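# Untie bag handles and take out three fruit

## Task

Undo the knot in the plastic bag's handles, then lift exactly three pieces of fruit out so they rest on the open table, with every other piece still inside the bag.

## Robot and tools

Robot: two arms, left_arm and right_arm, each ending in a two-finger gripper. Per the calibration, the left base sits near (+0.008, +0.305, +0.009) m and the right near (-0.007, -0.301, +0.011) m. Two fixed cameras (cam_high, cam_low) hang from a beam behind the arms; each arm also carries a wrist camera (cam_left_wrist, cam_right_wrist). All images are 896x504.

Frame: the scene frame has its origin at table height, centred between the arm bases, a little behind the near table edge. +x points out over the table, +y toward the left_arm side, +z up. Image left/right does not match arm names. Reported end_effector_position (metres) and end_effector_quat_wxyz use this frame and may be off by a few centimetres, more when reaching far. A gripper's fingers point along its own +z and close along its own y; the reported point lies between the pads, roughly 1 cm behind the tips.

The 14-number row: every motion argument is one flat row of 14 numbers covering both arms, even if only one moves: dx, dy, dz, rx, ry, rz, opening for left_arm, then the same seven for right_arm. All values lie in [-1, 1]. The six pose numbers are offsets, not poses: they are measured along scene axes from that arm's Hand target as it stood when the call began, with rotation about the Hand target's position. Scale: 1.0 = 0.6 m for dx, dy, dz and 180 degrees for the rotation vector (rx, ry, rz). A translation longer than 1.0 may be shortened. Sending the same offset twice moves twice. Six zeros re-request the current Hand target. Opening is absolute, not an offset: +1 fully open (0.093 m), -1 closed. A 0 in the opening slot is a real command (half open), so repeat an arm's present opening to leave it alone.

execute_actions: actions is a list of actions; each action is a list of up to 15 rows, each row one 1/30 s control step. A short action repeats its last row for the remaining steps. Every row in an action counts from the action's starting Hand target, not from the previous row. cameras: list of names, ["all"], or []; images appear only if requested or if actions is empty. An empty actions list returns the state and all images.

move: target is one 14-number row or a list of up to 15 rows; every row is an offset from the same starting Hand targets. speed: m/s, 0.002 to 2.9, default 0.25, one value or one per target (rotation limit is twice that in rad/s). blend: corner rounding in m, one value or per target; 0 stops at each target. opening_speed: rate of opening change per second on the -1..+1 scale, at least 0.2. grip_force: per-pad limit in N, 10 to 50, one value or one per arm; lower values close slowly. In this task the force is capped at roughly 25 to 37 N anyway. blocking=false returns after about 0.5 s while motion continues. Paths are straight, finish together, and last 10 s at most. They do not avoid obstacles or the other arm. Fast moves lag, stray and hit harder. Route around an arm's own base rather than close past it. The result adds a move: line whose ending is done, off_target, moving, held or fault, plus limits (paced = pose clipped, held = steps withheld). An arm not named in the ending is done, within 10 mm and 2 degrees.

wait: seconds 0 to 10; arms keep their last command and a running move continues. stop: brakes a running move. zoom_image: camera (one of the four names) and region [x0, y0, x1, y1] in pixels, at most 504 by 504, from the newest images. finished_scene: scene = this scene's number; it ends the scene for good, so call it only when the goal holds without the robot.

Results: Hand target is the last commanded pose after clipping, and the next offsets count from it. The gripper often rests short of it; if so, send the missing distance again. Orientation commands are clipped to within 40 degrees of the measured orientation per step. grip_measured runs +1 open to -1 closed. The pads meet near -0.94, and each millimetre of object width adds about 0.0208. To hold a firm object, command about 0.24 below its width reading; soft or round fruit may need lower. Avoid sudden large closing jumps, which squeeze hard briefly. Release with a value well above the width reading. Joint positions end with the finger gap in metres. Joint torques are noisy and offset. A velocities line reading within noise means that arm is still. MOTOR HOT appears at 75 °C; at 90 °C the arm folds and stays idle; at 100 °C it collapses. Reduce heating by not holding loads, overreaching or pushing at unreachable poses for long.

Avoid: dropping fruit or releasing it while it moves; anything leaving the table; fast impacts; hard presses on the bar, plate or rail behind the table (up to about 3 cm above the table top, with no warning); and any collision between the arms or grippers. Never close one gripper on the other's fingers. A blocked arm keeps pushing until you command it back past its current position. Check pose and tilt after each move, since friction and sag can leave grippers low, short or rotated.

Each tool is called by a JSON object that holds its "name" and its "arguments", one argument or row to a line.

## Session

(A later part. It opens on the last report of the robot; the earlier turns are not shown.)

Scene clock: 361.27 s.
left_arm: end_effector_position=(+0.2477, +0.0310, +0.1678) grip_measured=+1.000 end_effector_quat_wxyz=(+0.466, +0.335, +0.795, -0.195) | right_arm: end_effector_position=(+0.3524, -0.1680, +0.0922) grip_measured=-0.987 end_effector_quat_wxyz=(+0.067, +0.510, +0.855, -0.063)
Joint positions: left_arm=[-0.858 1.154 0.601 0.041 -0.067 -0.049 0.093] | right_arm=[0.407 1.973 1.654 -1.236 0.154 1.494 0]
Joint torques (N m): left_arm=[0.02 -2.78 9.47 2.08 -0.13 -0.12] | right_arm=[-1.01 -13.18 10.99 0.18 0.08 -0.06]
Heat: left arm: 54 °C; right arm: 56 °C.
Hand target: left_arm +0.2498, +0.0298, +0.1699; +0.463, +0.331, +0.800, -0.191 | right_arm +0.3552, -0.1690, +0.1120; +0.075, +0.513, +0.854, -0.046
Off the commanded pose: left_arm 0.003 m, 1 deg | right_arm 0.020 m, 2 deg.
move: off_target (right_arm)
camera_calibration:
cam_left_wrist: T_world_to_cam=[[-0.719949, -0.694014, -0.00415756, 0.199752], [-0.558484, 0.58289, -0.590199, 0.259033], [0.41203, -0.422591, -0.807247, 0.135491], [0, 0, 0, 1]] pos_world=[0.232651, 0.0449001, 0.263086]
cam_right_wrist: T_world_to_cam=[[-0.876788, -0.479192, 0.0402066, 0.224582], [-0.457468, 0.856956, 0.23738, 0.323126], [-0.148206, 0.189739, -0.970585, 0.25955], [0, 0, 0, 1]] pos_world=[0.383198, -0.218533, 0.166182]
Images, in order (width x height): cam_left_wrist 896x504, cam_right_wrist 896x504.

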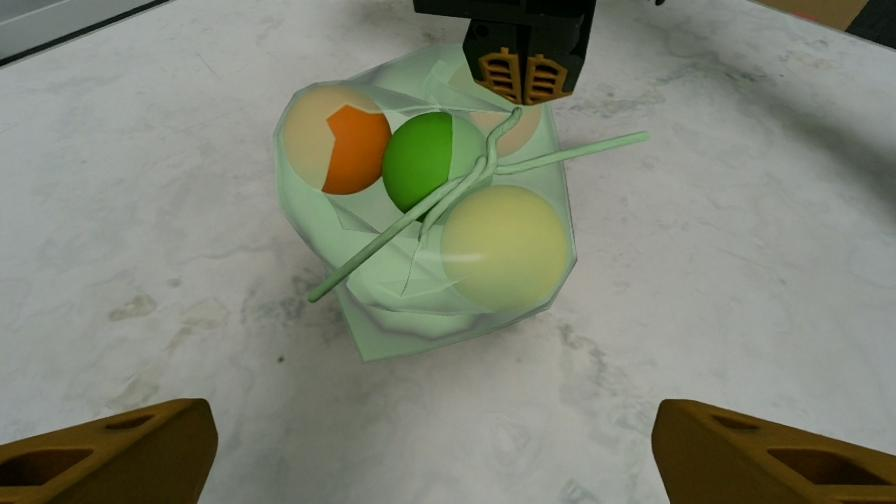

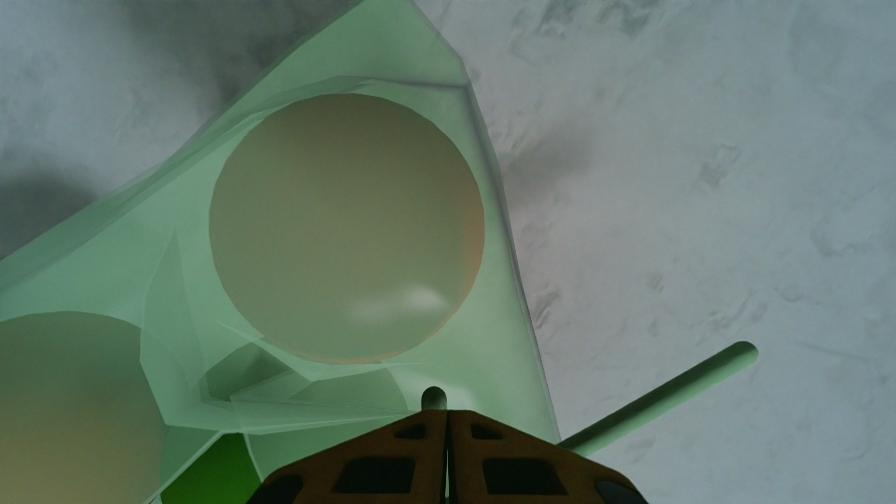

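{"name": "move", "arguments": {
  "target": [0,0,0,0,0,0,1, -0.003,0.011,-0.003,0,0,0,-0.45],
  "speed": 0.1,
  "cameras": ["cam_right_wrist","cam_left_wrist"]
}}

{"name": "zoom_image", "arguments": {
  "camera": "cam_left_wrist",
  "region": [380, 20, 660, 260]
}}

Scene clock: 383.30 s.
left_arm: end_effector_position=(+0.2477, +0.0310, +0.1678) grip_measured=+1.000 end_effector_quat_wxyz=(+0.466, +0.335, +0.795, -0.195) | right_arm: end_effector_position=(+0.3518, -0.1667, +0.0922) grip_measured=-0.451 end_effector_quat_wxyz=(+0.067, +0.510, +0.855, -0.063)
Joint positions: left_arm=[-0.858 1.154 0.601 0.041 -0.067 -0.049 0.093] | right_arm=[0.411 1.973 1.654 -1.236 0.154 1.496 0.024]
Joint torques (N m): left_arm=[0.06 -2.8 9.46 2.1 -0.14 -0.11] | right_arm=[0.16 -12.77 11.08 0.17 0.08 0.1]
Heat: left arm: 54 °C; right arm: 57 °C.
Hand target: left_arm +0.2498, +0.0298, +0.1699; +0.463, +0.331, +0.800, -0.191 | right_arm +0.3534, -0.1624, +0.1102; +0.075, +0.513, +0.854, -0.046
Off the commanded pose: left_arm 0.003 m, 1 deg | right_arm 0.019 m, 2 deg.
move: off_target (right_arm)
camera_calibration:
cam_left_wrist: T_world_to_cam=[[-0.719949, -0.694014, -0.00415756, 0.199752], [-0.558484, 0.58289, -0.590199, 0.259033], [0.41203, -0.422591, -0.807247, 0.135491], [0, 0, 0, 1]] pos_world=[0.232651, 0.0449001, 0.263086]
cam_right_wrist: T_world_to_cam=[[-0.876031, -0.480562, 0.0403755, 0.224201], [-0.458753, 0.856231, 0.237518, 0.322033], [-0.148713, 0.189551, -0.970544, 0.25926], [0, 0, 0, 1]] pos_world=[0.382696, -0.217135, 0.166082]
Images, in order (width x height): cam_left_wrist 896x504, cam_right_wrist 896x504.

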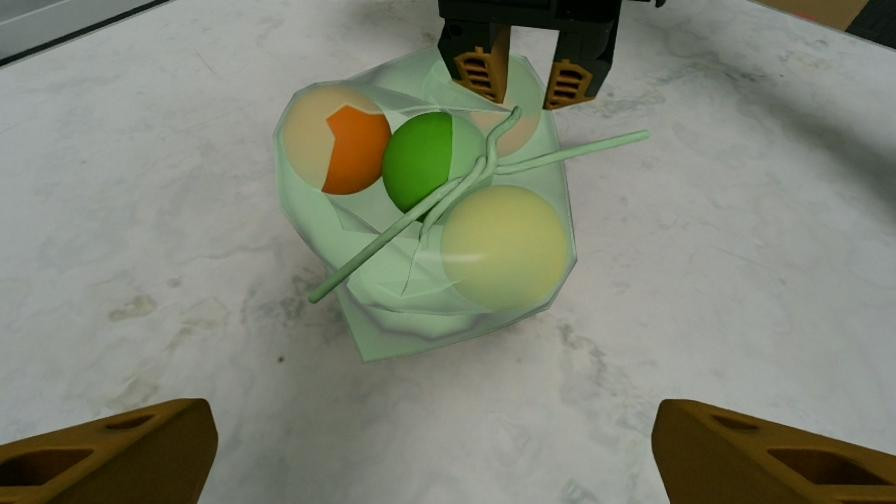

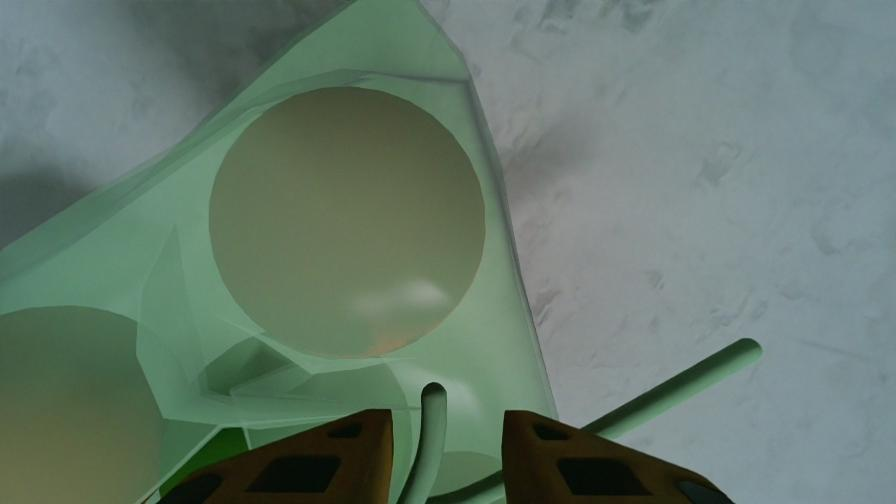

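Scaled by 1.800 from the camera's 896x504 image, which has a finer 1280x720 frame.

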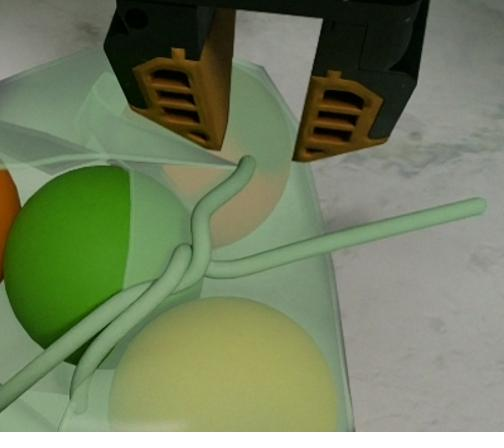

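{"name": "move", "arguments": {
  "target": [0,0,0,0,0,0,1, 0,0.004,-0.0587,0,0,0,-0.45],
  "speed": 0.1,
  "cameras": ["cam_right_wrist","cam_left_wrist"]
}}

{"name": "zoom_image", "arguments": {
  "camera": "cam_left_wrist",
  "region": [380, 20, 660, 260]
}}

{"name": "zoom_image", "arguments": {
  "camera": "cam_right_wrist",
  "region": [330, 250, 630, 504]
}}

Scene clock: 425.83 s.
left_arm: end_effector_position=(+0.2477, +0.0310, +0.1678) grip_measured=+1.000 end_effector_quat_wxyz=(+0.466, +0.335, +0.795, -0.195) | right_arm: end_effector_position=(+0.3560, -0.1616, +0.0767) grip_measured=-0.451 end_effector_quat_wxyz=(+0.077, +0.511, +0.855, -0.049)
Joint positions: left_arm=[-0.858 1.154 0.601 0.041 -0.067 -0.049 0.093] | right_arm=[0.42 1.973 1.593 -1.141 0.154 1.506 0.024]
Joint torques (N m): left_arm=[0.01 -2.69 9.4 2.1 -0.14 -0.12] | right_arm=[0.12 -10.48 6.57 0.7 0.08 0.08]
Heat: left arm: 54 °C; right arm: 59 °C.
Hand target: left_arm +0.2498, +0.0298, +0.1699; +0.463, +0.331, +0.800, -0.191 | right_arm +0.3534, -0.1599, +0.0749; +0.075, +0.513, +0.854, -0.046
Off the commanded pose: left_arm 0.003 m, 1 deg | right_arm 0.004 m, 1 deg.
move: done
camera_calibration:
cam_left_wrist: T_world_to_cam=[[-0.719949, -0.694014, -0.00415756, 0.199752], [-0.558484, 0.58289, -0.590199, 0.259033], [0.41203, -0.422591, -0.807247, 0.135491], [0, 0, 0, 1]] pos_world=[0.232651, 0.0449001, 0.263086]
cam_right_wrist: T_world_to_cam=[[-0.876449, -0.481464, 0.00547416, 0.233658], [-0.466814, 0.852456, 0.235379, 0.325736], [-0.117993, 0.203742, -0.971888, 0.235339], [0, 0, 0, 1]] pos_world=[0.384615, -0.213126, 0.150773]
Images, in order (width x height): cam_left_wrist 896x504, cam_right_wrist 896x504.

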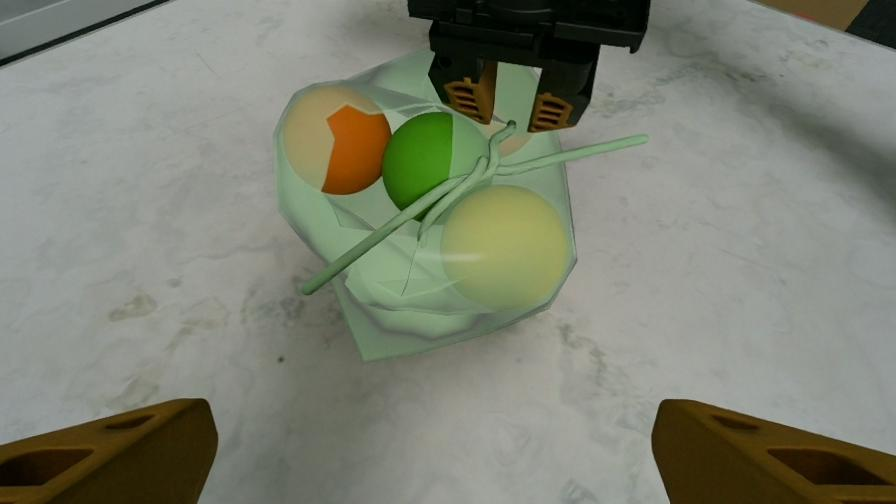

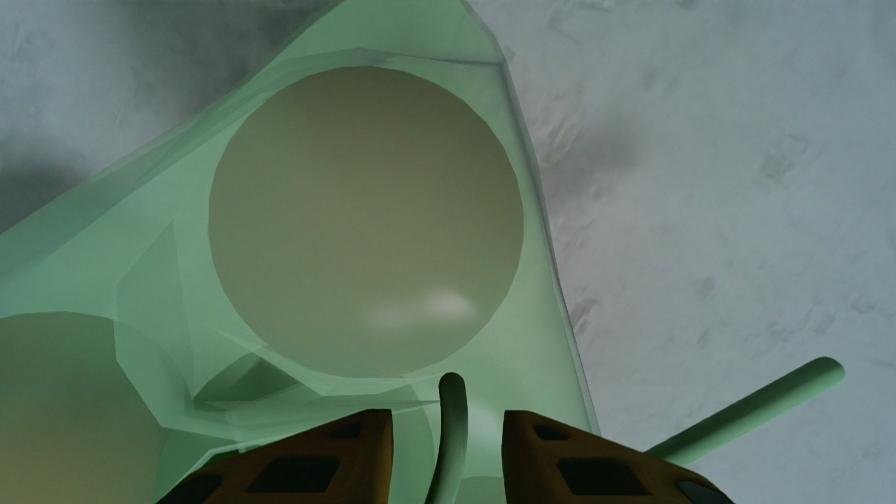

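Scaled by 1.800 from the camera's 896x504 image, which has a finer 1280x720 frame.

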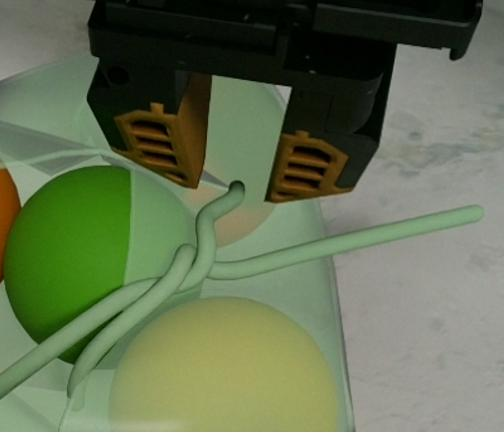

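Scaled by 1.680 from the camera's 896x504 image, which has a finer 1280x720 frame.

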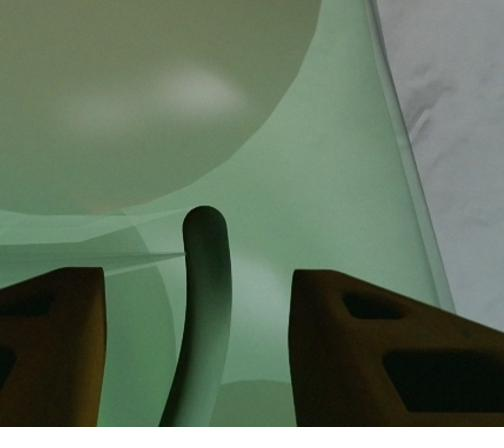

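{"name": "move", "arguments": {
  "target": [
    [0,0,0,0,0,0,1, 0,0,-0.005,0,0,0,-0.45],
    [0,0,0,0,0,0,1, 0,0,-0.005,0,0,0,-1]
  ],
  "speed": 0.1,
  "opening_speed": 0.5,
  "cameras": ["cam_right_wrist","cam_left_wrist"]
}}

{"name": "zoom_image", "arguments": {
  "camera": "cam_left_wrist",
  "region": [380, 20, 660, 260]
}}

{"name": "zoom_image", "arguments": {
  "camera": "cam_right_wrist",
  "region": [330, 250, 630, 504]
}}

Scene clock: 446.67 s.
left_arm: end_effector_position=(+0.2477, +0.0310, +0.1678) grip_measured=+1.000 end_effector_quat_wxyz=(+0.466, +0.335, +0.795, -0.195) | right_arm: end_effector_position=(+0.3565, -0.1614, +0.0747) grip_measured=-0.953 end_effector_quat_wxyz=(+0.078, +0.511, +0.855, -0.047)
Joint positions: left_arm=[-0.858 1.154 0.601 0.041 -0.067 -0.049 0.093] | right_arm=[0.42 1.973 1.585 -1.13 0.154 1.506 0]
Joint torques (N m): left_arm=[0.02 -2.78 9.42 2.1 -0.12 -0.11] | right_arm=[0.18 -10.25 6.65 0.67 0.13 0.08]
Heat: left arm: 54 °C; right arm: 57 °C.
Hand target: left_arm +0.2498, +0.0298, +0.1699; +0.463, +0.331, +0.800, -0.191 | right_arm +0.3533, -0.1599, +0.0719; +0.075, +0.513, +0.854, -0.046
Off the commanded pose: left_arm 0.003 m, 1 deg | right_arm 0.004 m, 0 deg.
move: done
camera_calibration:
cam_left_wrist: T_world_to_cam=[[-0.719949, -0.694014, -0.00415756, 0.199752], [-0.558484, 0.58289, -0.590199, 0.259033], [0.41203, -0.422591, -0.807247, 0.135491], [0, 0, 0, 1]] pos_world=[0.232651, 0.0449001, 0.263086]
cam_right_wrist: T_world_to_cam=[[-0.876768, -0.48091, 0.00190949, 0.234578], [-0.467035, 0.852405, 0.235125, 0.326257], [-0.114702, 0.205258, -0.971963, 0.232551], [0, 0, 0, 1]] pos_world=[0.384718, -0.213025, 0.148872]
Images, in order (width x height): cam_left_wrist 896x504, cam_right_wrist 896x504.

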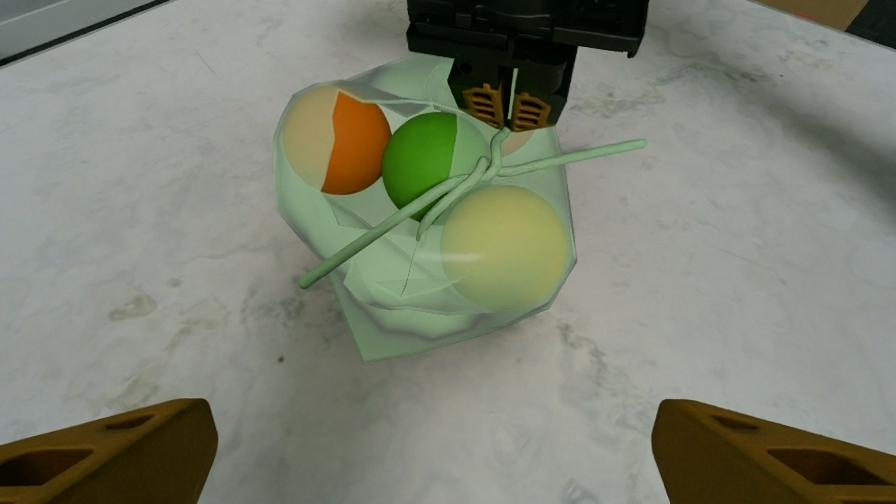

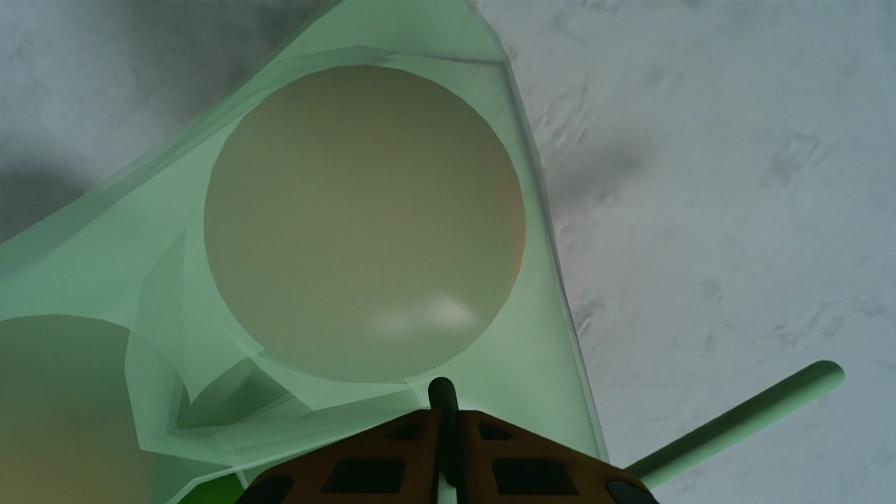

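Scaled by 1.800 from the camera's 896x504 image, which has a finer 1280x720 frame.

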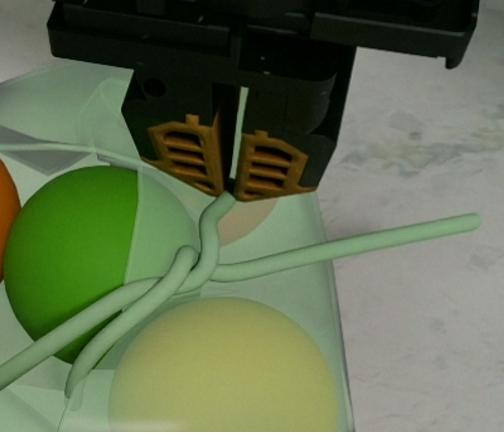

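Scaled by 1.680 from the camera's 896x504 image, which has a finer 1280x720 frame.

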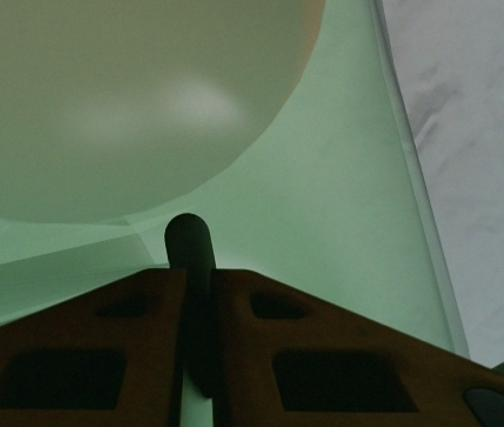

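{"name": "move", "arguments": {
  "target": [0,0,0,0,0,0,1, 0,-0.05,0.04,0,0,0,-1],
  "speed": 0.06,
  "cameras": ["cam_right_wrist","cam_left_wrist"]
}}

{"name": "zoom_image", "arguments": {
  "camera": "cam_left_wrist",
  "region": [380, 20, 660, 260]
}}

Scene clock: 460.77 s.
left_arm: end_effector_position=(+0.2477, +0.0310, +0.1678) grip_measured=+1.000 end_effector_quat_wxyz=(+0.466, +0.335, +0.795, -0.195) | right_arm: end_effector_position=(+0.3608, -0.1855, +0.0858) grip_measured=-0.953 end_effector_quat_wxyz=(+0.078, +0.513, +0.854, -0.048)
Joint positions: left_arm=[-0.858 1.154 0.601 0.041 -0.067 -0.049 0.093] | right_arm=[0.356 1.944 1.585 -1.15 0.151 1.445 0]
Joint torques (N m): left_arm=[0.01 -2.81 9.42 2.09 -0.13 -0.13] | right_arm=[-0.87 -13.23 6.97 0.26 0.11 -0.04]
Heat: left arm: 54 °C; right arm: 57 °C.
Hand target: left_arm +0.2498, +0.0298, +0.1699; +0.463, +0.331, +0.800, -0.191 | right_arm +0.3534, -0.1899, +0.0959; +0.074, +0.513, +0.854, -0.046
Off the commanded pose: left_arm 0.003 m, 1 deg | right_arm 0.013 m, 0 deg.
move: off_target (right_arm)
camera_calibration:
cam_left_wrist: T_world_to_cam=[[-0.719949, -0.694014, -0.00415756, 0.199752], [-0.558484, 0.58289, -0.590199, 0.259033], [0.41203, -0.422591, -0.807247, 0.135491], [0, 0, 0, 1]] pos_world=[0.232651, 0.0449001, 0.263086]
cam_right_wrist: T_world_to_cam=[[-0.878337, -0.478033, 0.00286196, 0.227745], [-0.464103, 0.854146, 0.234612, 0.345591], [-0.114597, 0.20474, -0.972085, 0.248644], [0, 0, 0, 1]] pos_world=[0.388921, -0.237223, 0.159971]
Images, in order (width x height): cam_left_wrist 896x504, cam_right_wrist 896x504.

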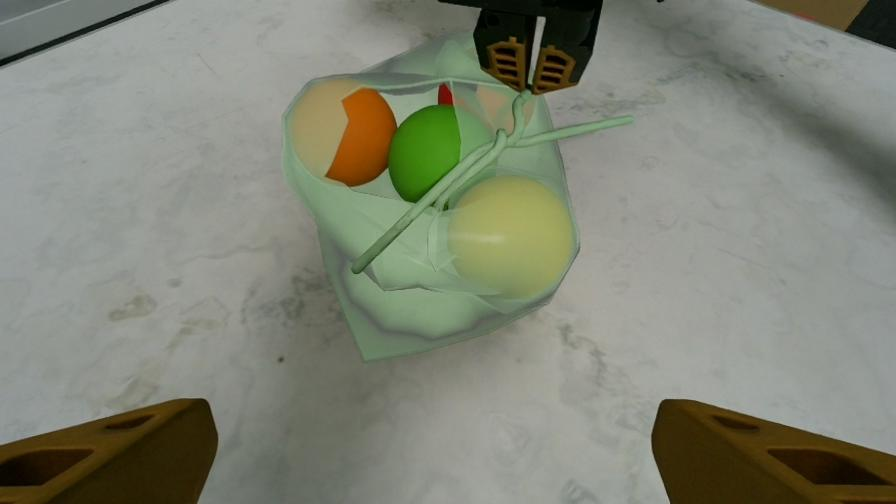

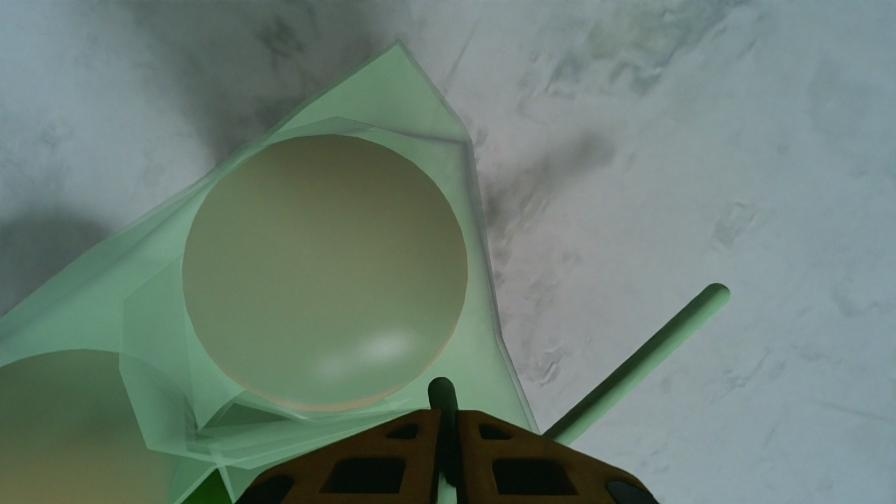

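Scaled by 1.800 from the camera's 896x504 image, which has a finer 1280x720 frame.

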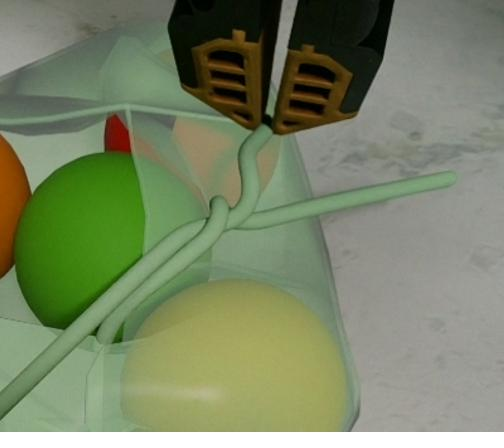

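{"name": "move", "arguments": {
  "target": [0,0,0,0,0,0,1, 0,-0.05,0.06,0,0,0,-1],
  "speed": 0.06,
  "cameras": ["cam_right_wrist","cam_left_wrist"]
}}

{"name": "zoom_image", "arguments": {
  "camera": "cam_left_wrist",
  "region": [330, 20, 660, 300]
}}

Scene clock: 470.77 s.
left_arm: end_effector_position=(+0.2477, +0.0310, +0.1678) grip_measured=+1.000 end_effector_quat_wxyz=(+0.466, +0.335, +0.795, -0.195) | right_arm: end_effector_position=(+0.3523, -0.2186, +0.1124) grip_measured=-0.953 end_effector_quat_wxyz=(+0.066, +0.511, +0.855, -0.061)
Joint positions: left_arm=[-0.858 1.154 0.601 0.041 -0.067 -0.049 0.093] | right_arm=[0.274 1.89 1.612 -1.255 0.144 1.36 0]
Joint torques (N m): left_arm=[0.05 -2.73 9.4 2.1 -0.13 -0.13] | right_arm=[-0.96 -12.59 11.08 0.21 0.08 -0.1]
Heat: left arm: 54 °C; right arm: 58 °C.
Hand target: left_arm +0.2498, +0.0298, +0.1699; +0.463, +0.331, +0.800, -0.191 | right_arm +0.3534, -0.2200, +0.1320; +0.075, +0.513, +0.854, -0.046
Off the commanded pose: left_arm 0.003 m, 1 deg | right_arm 0.020 m, 2 deg.
move: off_target (right_arm)
camera_calibration:
cam_left_wrist: T_world_to_cam=[[-0.719949, -0.694014, -0.00415756, 0.199752], [-0.558484, 0.58289, -0.590199, 0.259033], [0.41203, -0.422591, -0.807247, 0.135491], [0, 0, 0, 1]] pos_world=[0.232651, 0.0449001, 0.263086]
cam_right_wrist: T_world_to_cam=[[-0.877452, -0.478164, 0.037917, 0.20022], [-0.456063, 0.856157, 0.242903, 0.360299], [-0.14861, 0.195843, -0.969309, 0.289999], [0, 0, 0, 1]] pos_world=[0.383099, -0.269529, 0.185989]
Images, in order (width x height): cam_left_wrist 896x504, cam_right_wrist 896x504.

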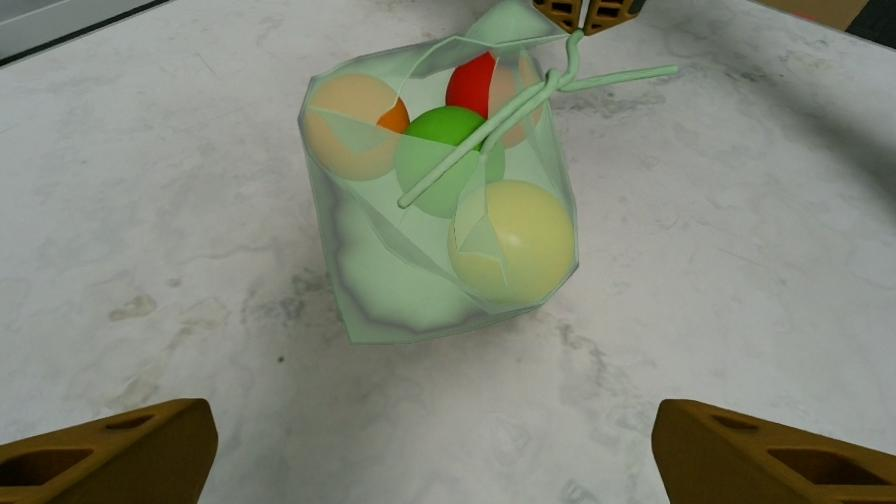

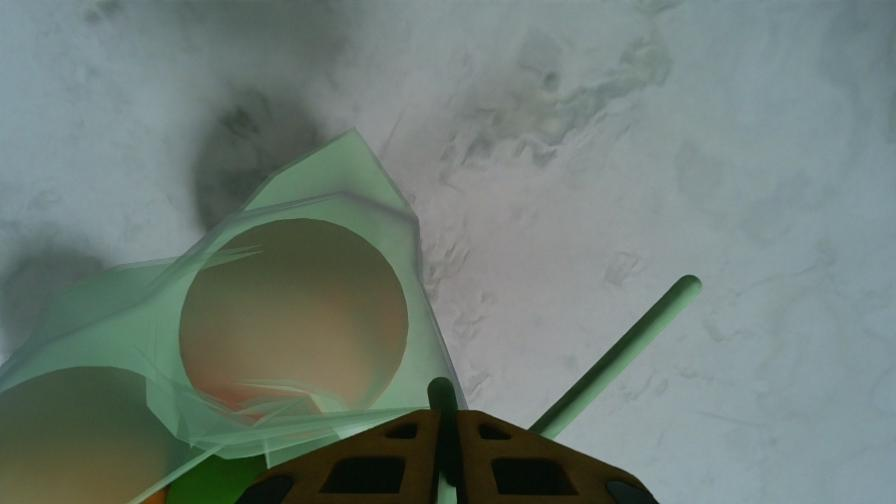

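Scaled by 1.527 from the camera's 896x504 image, which has a finer 1280x720 frame.

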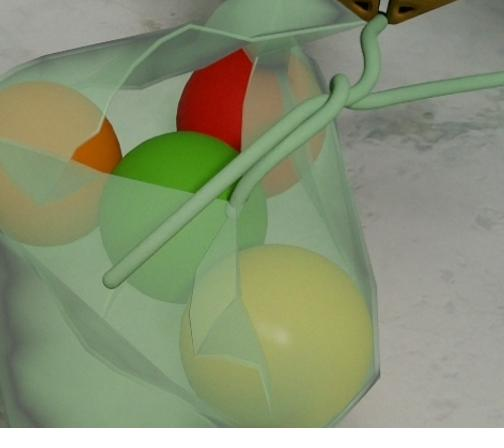

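{"name": "move", "arguments": {
  "target": [0,0,0,0,0,0,1, 0,-0.04,0.06,0,0,0,-1],
  "speed": 0.05,
  "cameras": ["cam_high","cam_low","cam_left_wrist"]
}}

{"name": "zoom_image", "arguments": {
  "camera": "cam_low",
  "region": [250, 220, 440, 370]
}}

{"name": "zoom_image", "arguments": {
  "camera": "cam_left_wrist",
  "region": [330, 0, 730, 300]
}}

Scene clock: 490.93 s.
left_arm: end_effector_position=(+0.2477, +0.0310, +0.1678) grip_measured=+1.000 end_effector_quat_wxyz=(+0.466, +0.335, +0.795, -0.195) | right_arm: end_effector_position=(+0.3539, -0.2417, +0.1462) grip_measured=-0.953 end_effector_quat_wxyz=(+0.061, +0.511, +0.855, -0.062)
Joint positions: left_arm=[-0.858 1.154 0.601 0.041 -0.067 -0.049 0.093] | right_arm=[0.204 1.876 1.725 -1.379 0.138 1.289 0]
Joint torques (N m): left_arm=[0.03 -2.78 9.46 2.1 -0.12 -0.13] | right_arm=[-0.99 -12.93 11.17 0.21 0.14 -0.1]
Heat: left arm: 54 °C; right arm: 60 °C.
Hand target: left_arm +0.2498, +0.0298, +0.1699; +0.463, +0.331, +0.800, -0.191 | right_arm +0.3534, -0.2440, +0.1679; +0.074, +0.513, +0.854, -0.045
Off the commanded pose: left_arm 0.003 m, 1 deg | right_arm 0.022 m, 2 deg.
move: off_target (right_arm)
camera_calibration:
cam_left_wrist: T_world_to_cam=[[-0.719949, -0.694014, -0.00415756, 0.199752], [-0.558484, 0.58289, -0.590199, 0.259033], [0.41203, -0.422591, -0.807247, 0.135491], [0, 0, 0, 1]] pos_world=[0.232651, 0.0449001, 0.263086]
Images, in order (width x height): cam_high 896x504, cam_low 896x504, cam_left_wrist 896x504.

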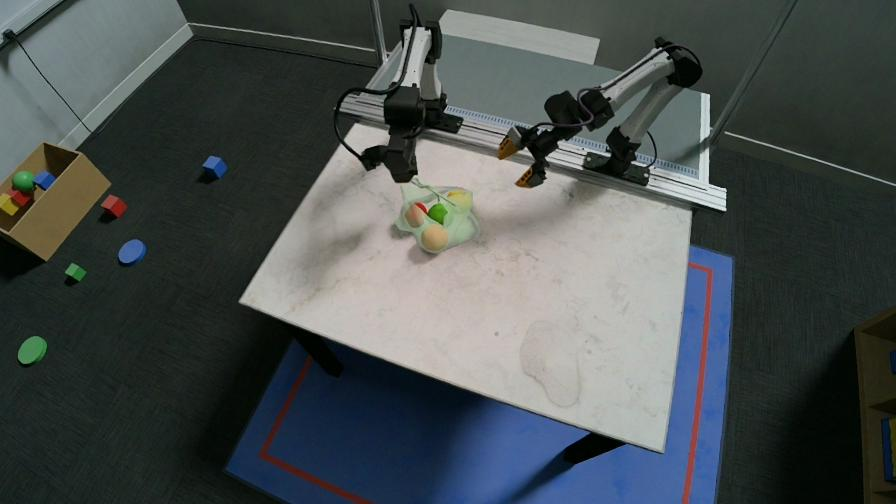

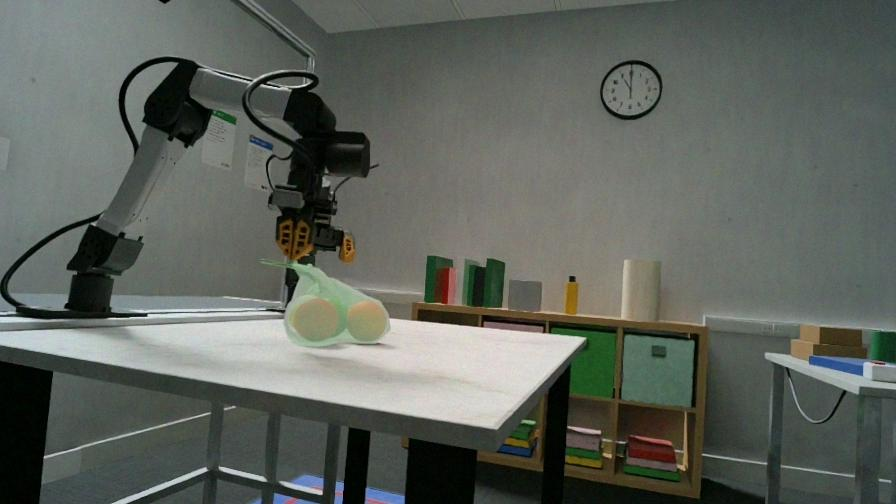

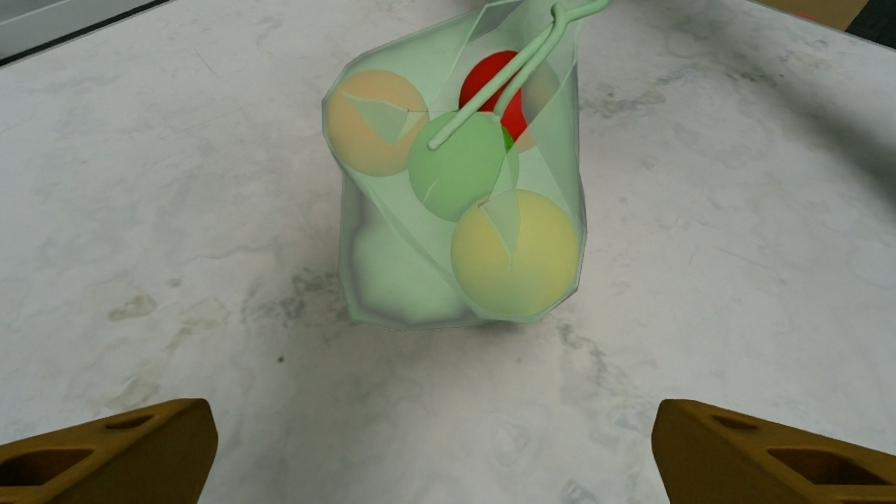

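Scaled by 2.653 from the camera's 896x504 image, which has a finer 1280x720 frame.

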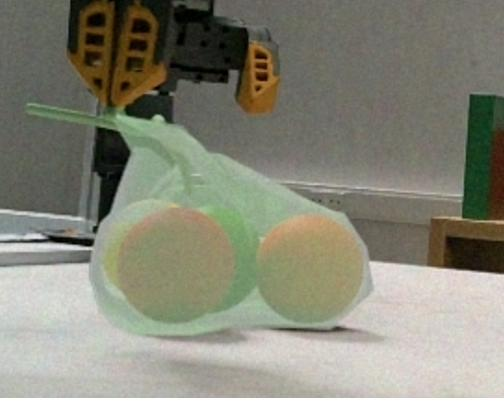

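Scaled by 1.260 from the camera's 896x504 image, which has a finer 1280x720 frame.

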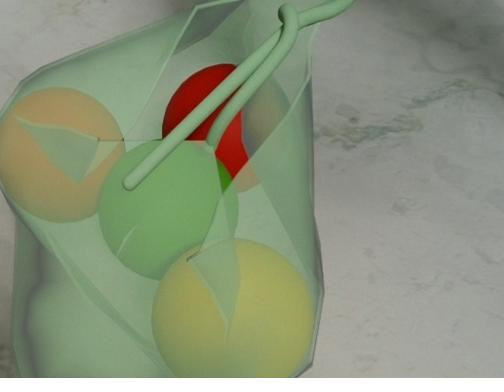

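{"name": "move", "arguments": {
  "target": [0.092,-0.142,-0.05,0,0,0,-0.4, 0,0,0,0,0,0,-1],
  "speed": 0.1,
  "cameras": ["cam_low","cam_left_wrist"]
}}

{"name": "zoom_image", "arguments": {
  "camera": "cam_low",
  "region": [250, 220, 440, 370]
}}

Scene clock: 532.83 s.
left_arm: end_effector_position=(+0.3012, -0.0507, +0.1368) grip_measured=-0.398 end_effector_quat_wxyz=(+0.459, +0.337, +0.800, -0.191) | right_arm: end_effector_position=(+0.3538, -0.2417, +0.1462) grip_measured=-0.953 end_effector_quat_wxyz=(+0.061, +0.511, +0.855, -0.062)
Joint positions: left_arm=[-0.895 1.626 0.862 0.23 -0.099 -0.068 0.026] | right_arm=[0.204 1.876 1.725 -1.38 0.138 1.289 0]
Joint torques (N m): left_arm=[-0.06 -5.5 8.84 2.35 -0.13 -0.12] | right_arm=[-1.05 -12.9 11.17 0.22 0.12 -0.09]
Heat: left arm: 54 °C; right arm: 65 °C.
Hand target: left_arm +0.3050, -0.0553, +0.1398; +0.463, +0.331, +0.800, -0.191 | right_arm +0.3534, -0.2440, +0.1679; +0.074, +0.513, +0.854, -0.045
Off the commanded pose: left_arm 0.007 m, 1 deg | right_arm 0.022 m, 2 deg.
move: off_target (right_arm)
camera_calibration:
cam_left_wrist: T_world_to_cam=[[-0.719169, -0.694811, -0.00579028, 0.181382], [-0.566787, 0.591437, -0.573546, 0.318862], [0.40193, -0.409194, -0.819153, 0.0591949], [0, 0, 0, 1]] pos_world=[0.287379, -0.0383377, 0.232422]
Images, in order (width x height): cam_low 896x504, cam_left_wrist 896x504.

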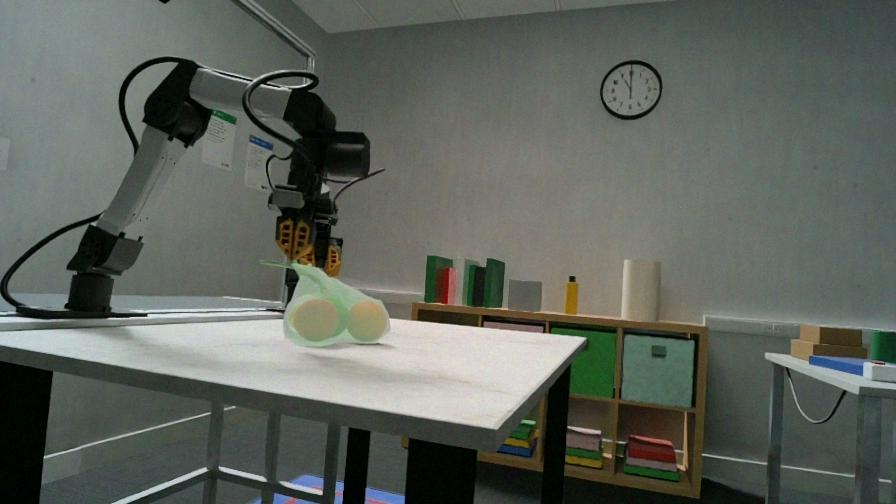

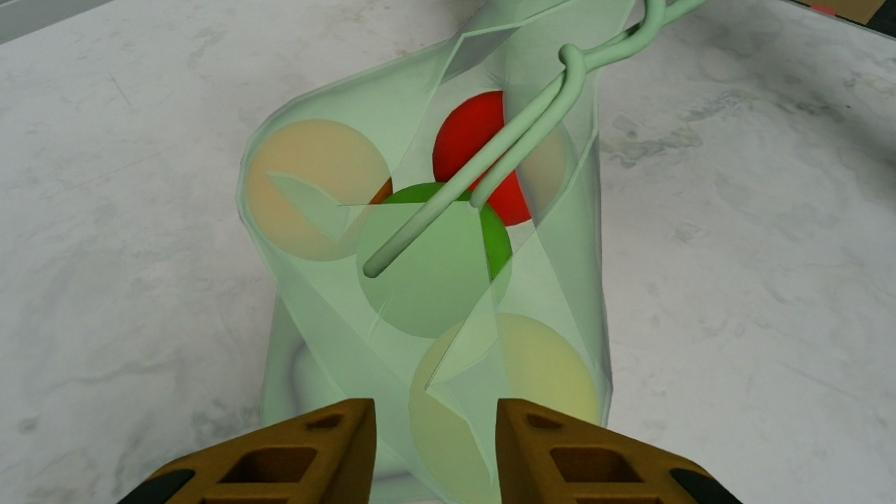

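Scaled by 2.653 from the camera's 896x504 image, which has a finer 1280x720 frame.

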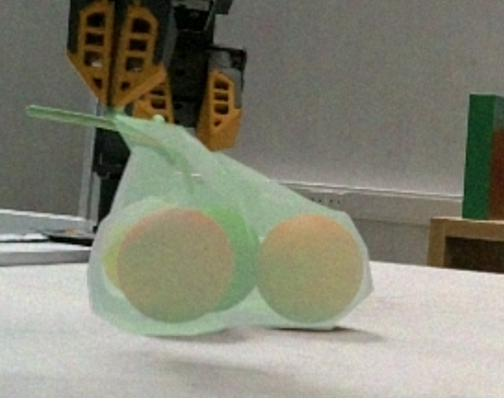

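{"name": "zoom_image", "arguments": {
  "camera": "cam_left_wrist",
  "region": [340, 20, 640, 290]
}}

Scaled by 1.680 from the camera's 896x504 image, which has a finer 1280x720 frame.

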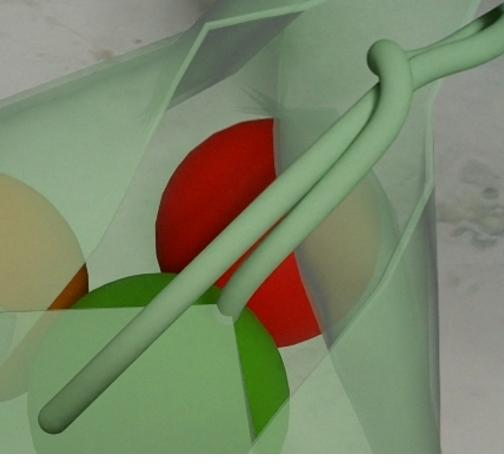

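{"name": "move", "arguments": {
  "target": [0.055,-0.085,-0.012,0,0,0,-0.6, 0,0,0,0,0,0,-1],
  "speed": 0.1,
  "cameras": ["cam_low","cam_left_wrist"]
}}

{"name": "zoom_image", "arguments": {
  "camera": "cam_left_wrist",
  "region": [340, 100, 640, 500]
}}

Scene clock: 582.53 s.
left_arm: end_effector_position=(+0.3358, -0.1038, +0.1362) grip_measured=-0.598 end_effector_quat_wxyz=(+0.468, +0.334, +0.795, -0.196) | right_arm: end_effector_position=(+0.3538, -0.2417, +0.1462) grip_measured=-0.953 end_effector_quat_wxyz=(+0.061, +0.511, +0.855, -0.062)
Joint positions: left_arm=[-0.907 1.848 1.105 0.233 -0.11 -0.074 0.016] | right_arm=[0.204 1.876 1.725 -1.38 0.138 1.289 0]
Joint torques (N m): left_arm=[0.06 -6.9 8.99 2.16 -0.14 -0.12] | right_arm=[-1.03 -12.85 11.23 0.23 0.11 -0.12]
Heat: left arm: 58 °C; right arm: 66 °C.
Hand target: left_arm +0.3380, -0.1063, +0.1325; +0.463, +0.331, +0.800, -0.191 | right_arm +0.3534, -0.2440, +0.1679; +0.074, +0.513, +0.854, -0.045
Off the commanded pose: left_arm 0.005 m, 1 deg | right_arm 0.022 m, 2 deg.
move: off_target (right_arm)
camera_calibration:
cam_left_wrist: T_world_to_cam=[[-0.719777, -0.694198, -0.00308976, 0.169242], [-0.557749, 0.580939, -0.592812, 0.367998], [0.413324, -0.42497, -0.805335, 0.0157745], [0, 0, 0, 1]] pos_world=[0.320547, -0.0895931, 0.23138]
Images, in order (width x height): cam_low 896x504, cam_left_wrist 896x504.

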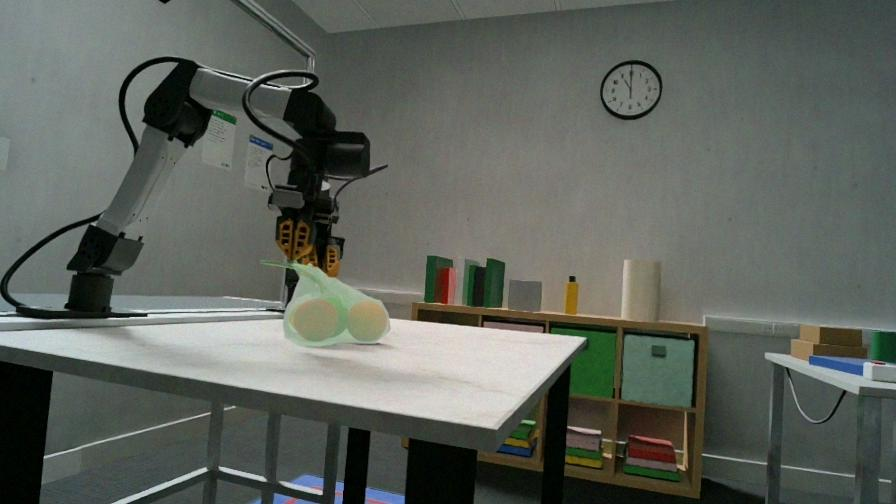

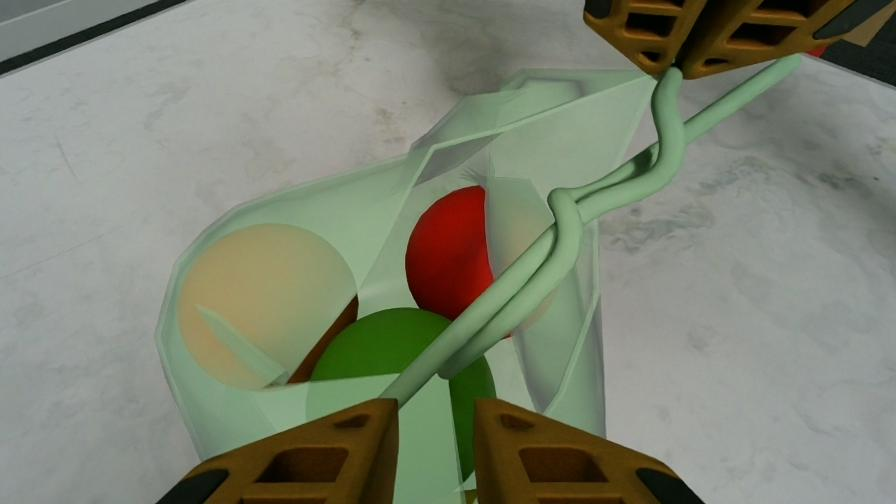

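Scaled by 1.260 from the camera's 896x504 image, which has a finer 1280x720 frame.

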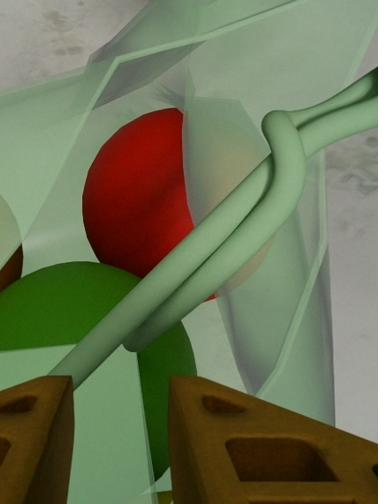

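{"name": "move", "arguments": {
  "target": [0.0133,-0.0228,-0.034,0,0,0,-0.6, 0,0,0,0,0,0,-1],
  "speed": 0.06,
  "cameras": ["cam_low","cam_left_wrist"]
}}

{"name": "zoom_image", "arguments": {
  "camera": "cam_left_wrist",
  "region": [340, 100, 640, 500]
}}

Scene clock: 614.83 s.
left_arm: end_effector_position=(+0.3427, -0.1155, +0.1123) grip_measured=-0.598 end_effector_quat_wxyz=(+0.460, +0.336, +0.799, -0.191) | right_arm: end_effector_position=(+0.3538, -0.2417, +0.1462) grip_measured=-0.953 end_effector_quat_wxyz=(+0.061, +0.511, +0.855, -0.062)
Joint positions: left_arm=[-0.912 1.94 1.142 0.267 -0.114 -0.077 0.016] | right_arm=[0.204 1.876 1.725 -1.38 0.138 1.289 0]
Joint torques (N m): left_arm=[-0.06 -7.47 8.69 2.31 -0.14 -0.13] | right_arm=[-1.03 -12.85 11.26 0.23 0.12 -0.07]
Heat: left arm: 58 °C; right arm: 67 °C.
Hand target: left_arm +0.3461, -0.1199, +0.1122; +0.463, +0.331, +0.800, -0.191 | right_arm +0.3534, -0.2440, +0.1679; +0.075, +0.513, +0.854, -0.046
Off the commanded pose: left_arm 0.006 m, 1 deg | right_arm 0.022 m, 2 deg.
move: off_target (right_arm)
camera_calibration:
cam_left_wrist: T_world_to_cam=[[-0.719199, -0.694782, -0.00563617, 0.166108], [-0.565406, 0.589953, -0.57643, 0.366349], [0.403818, -0.411381, -0.817127, -0.00513376], [0, 0, 0, 1]] pos_world=[0.328674, -0.102832, 0.207916]
Images, in order (width x height): cam_low 896x504, cam_left_wrist 896x504.

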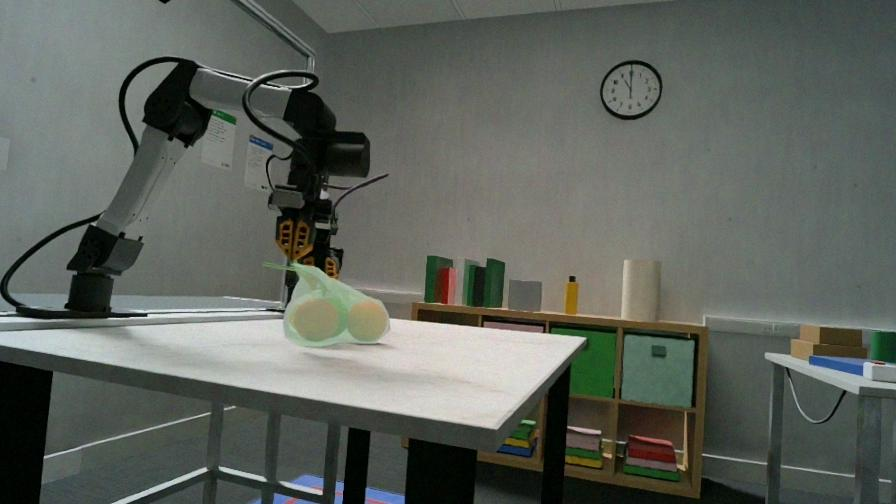

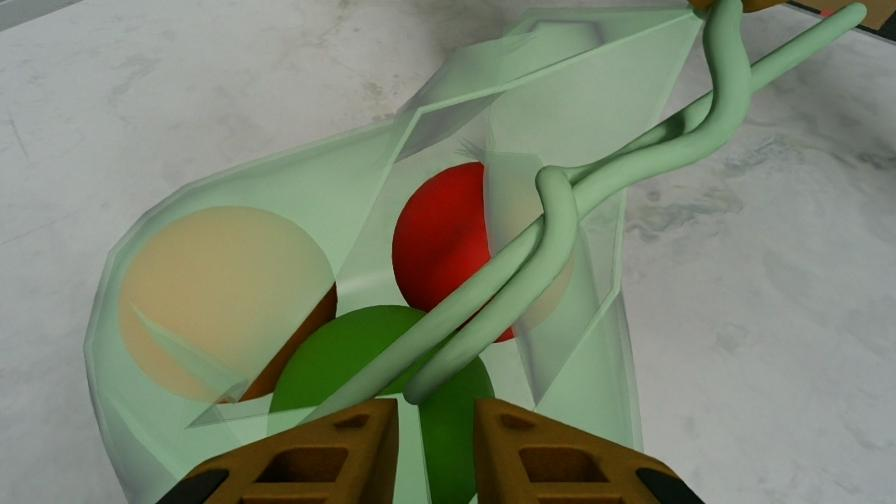

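Scaled by 1.260 from the camera's 896x504 image, which has a finer 1280x720 frame.

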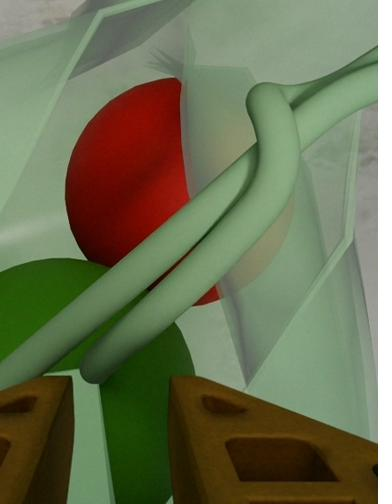

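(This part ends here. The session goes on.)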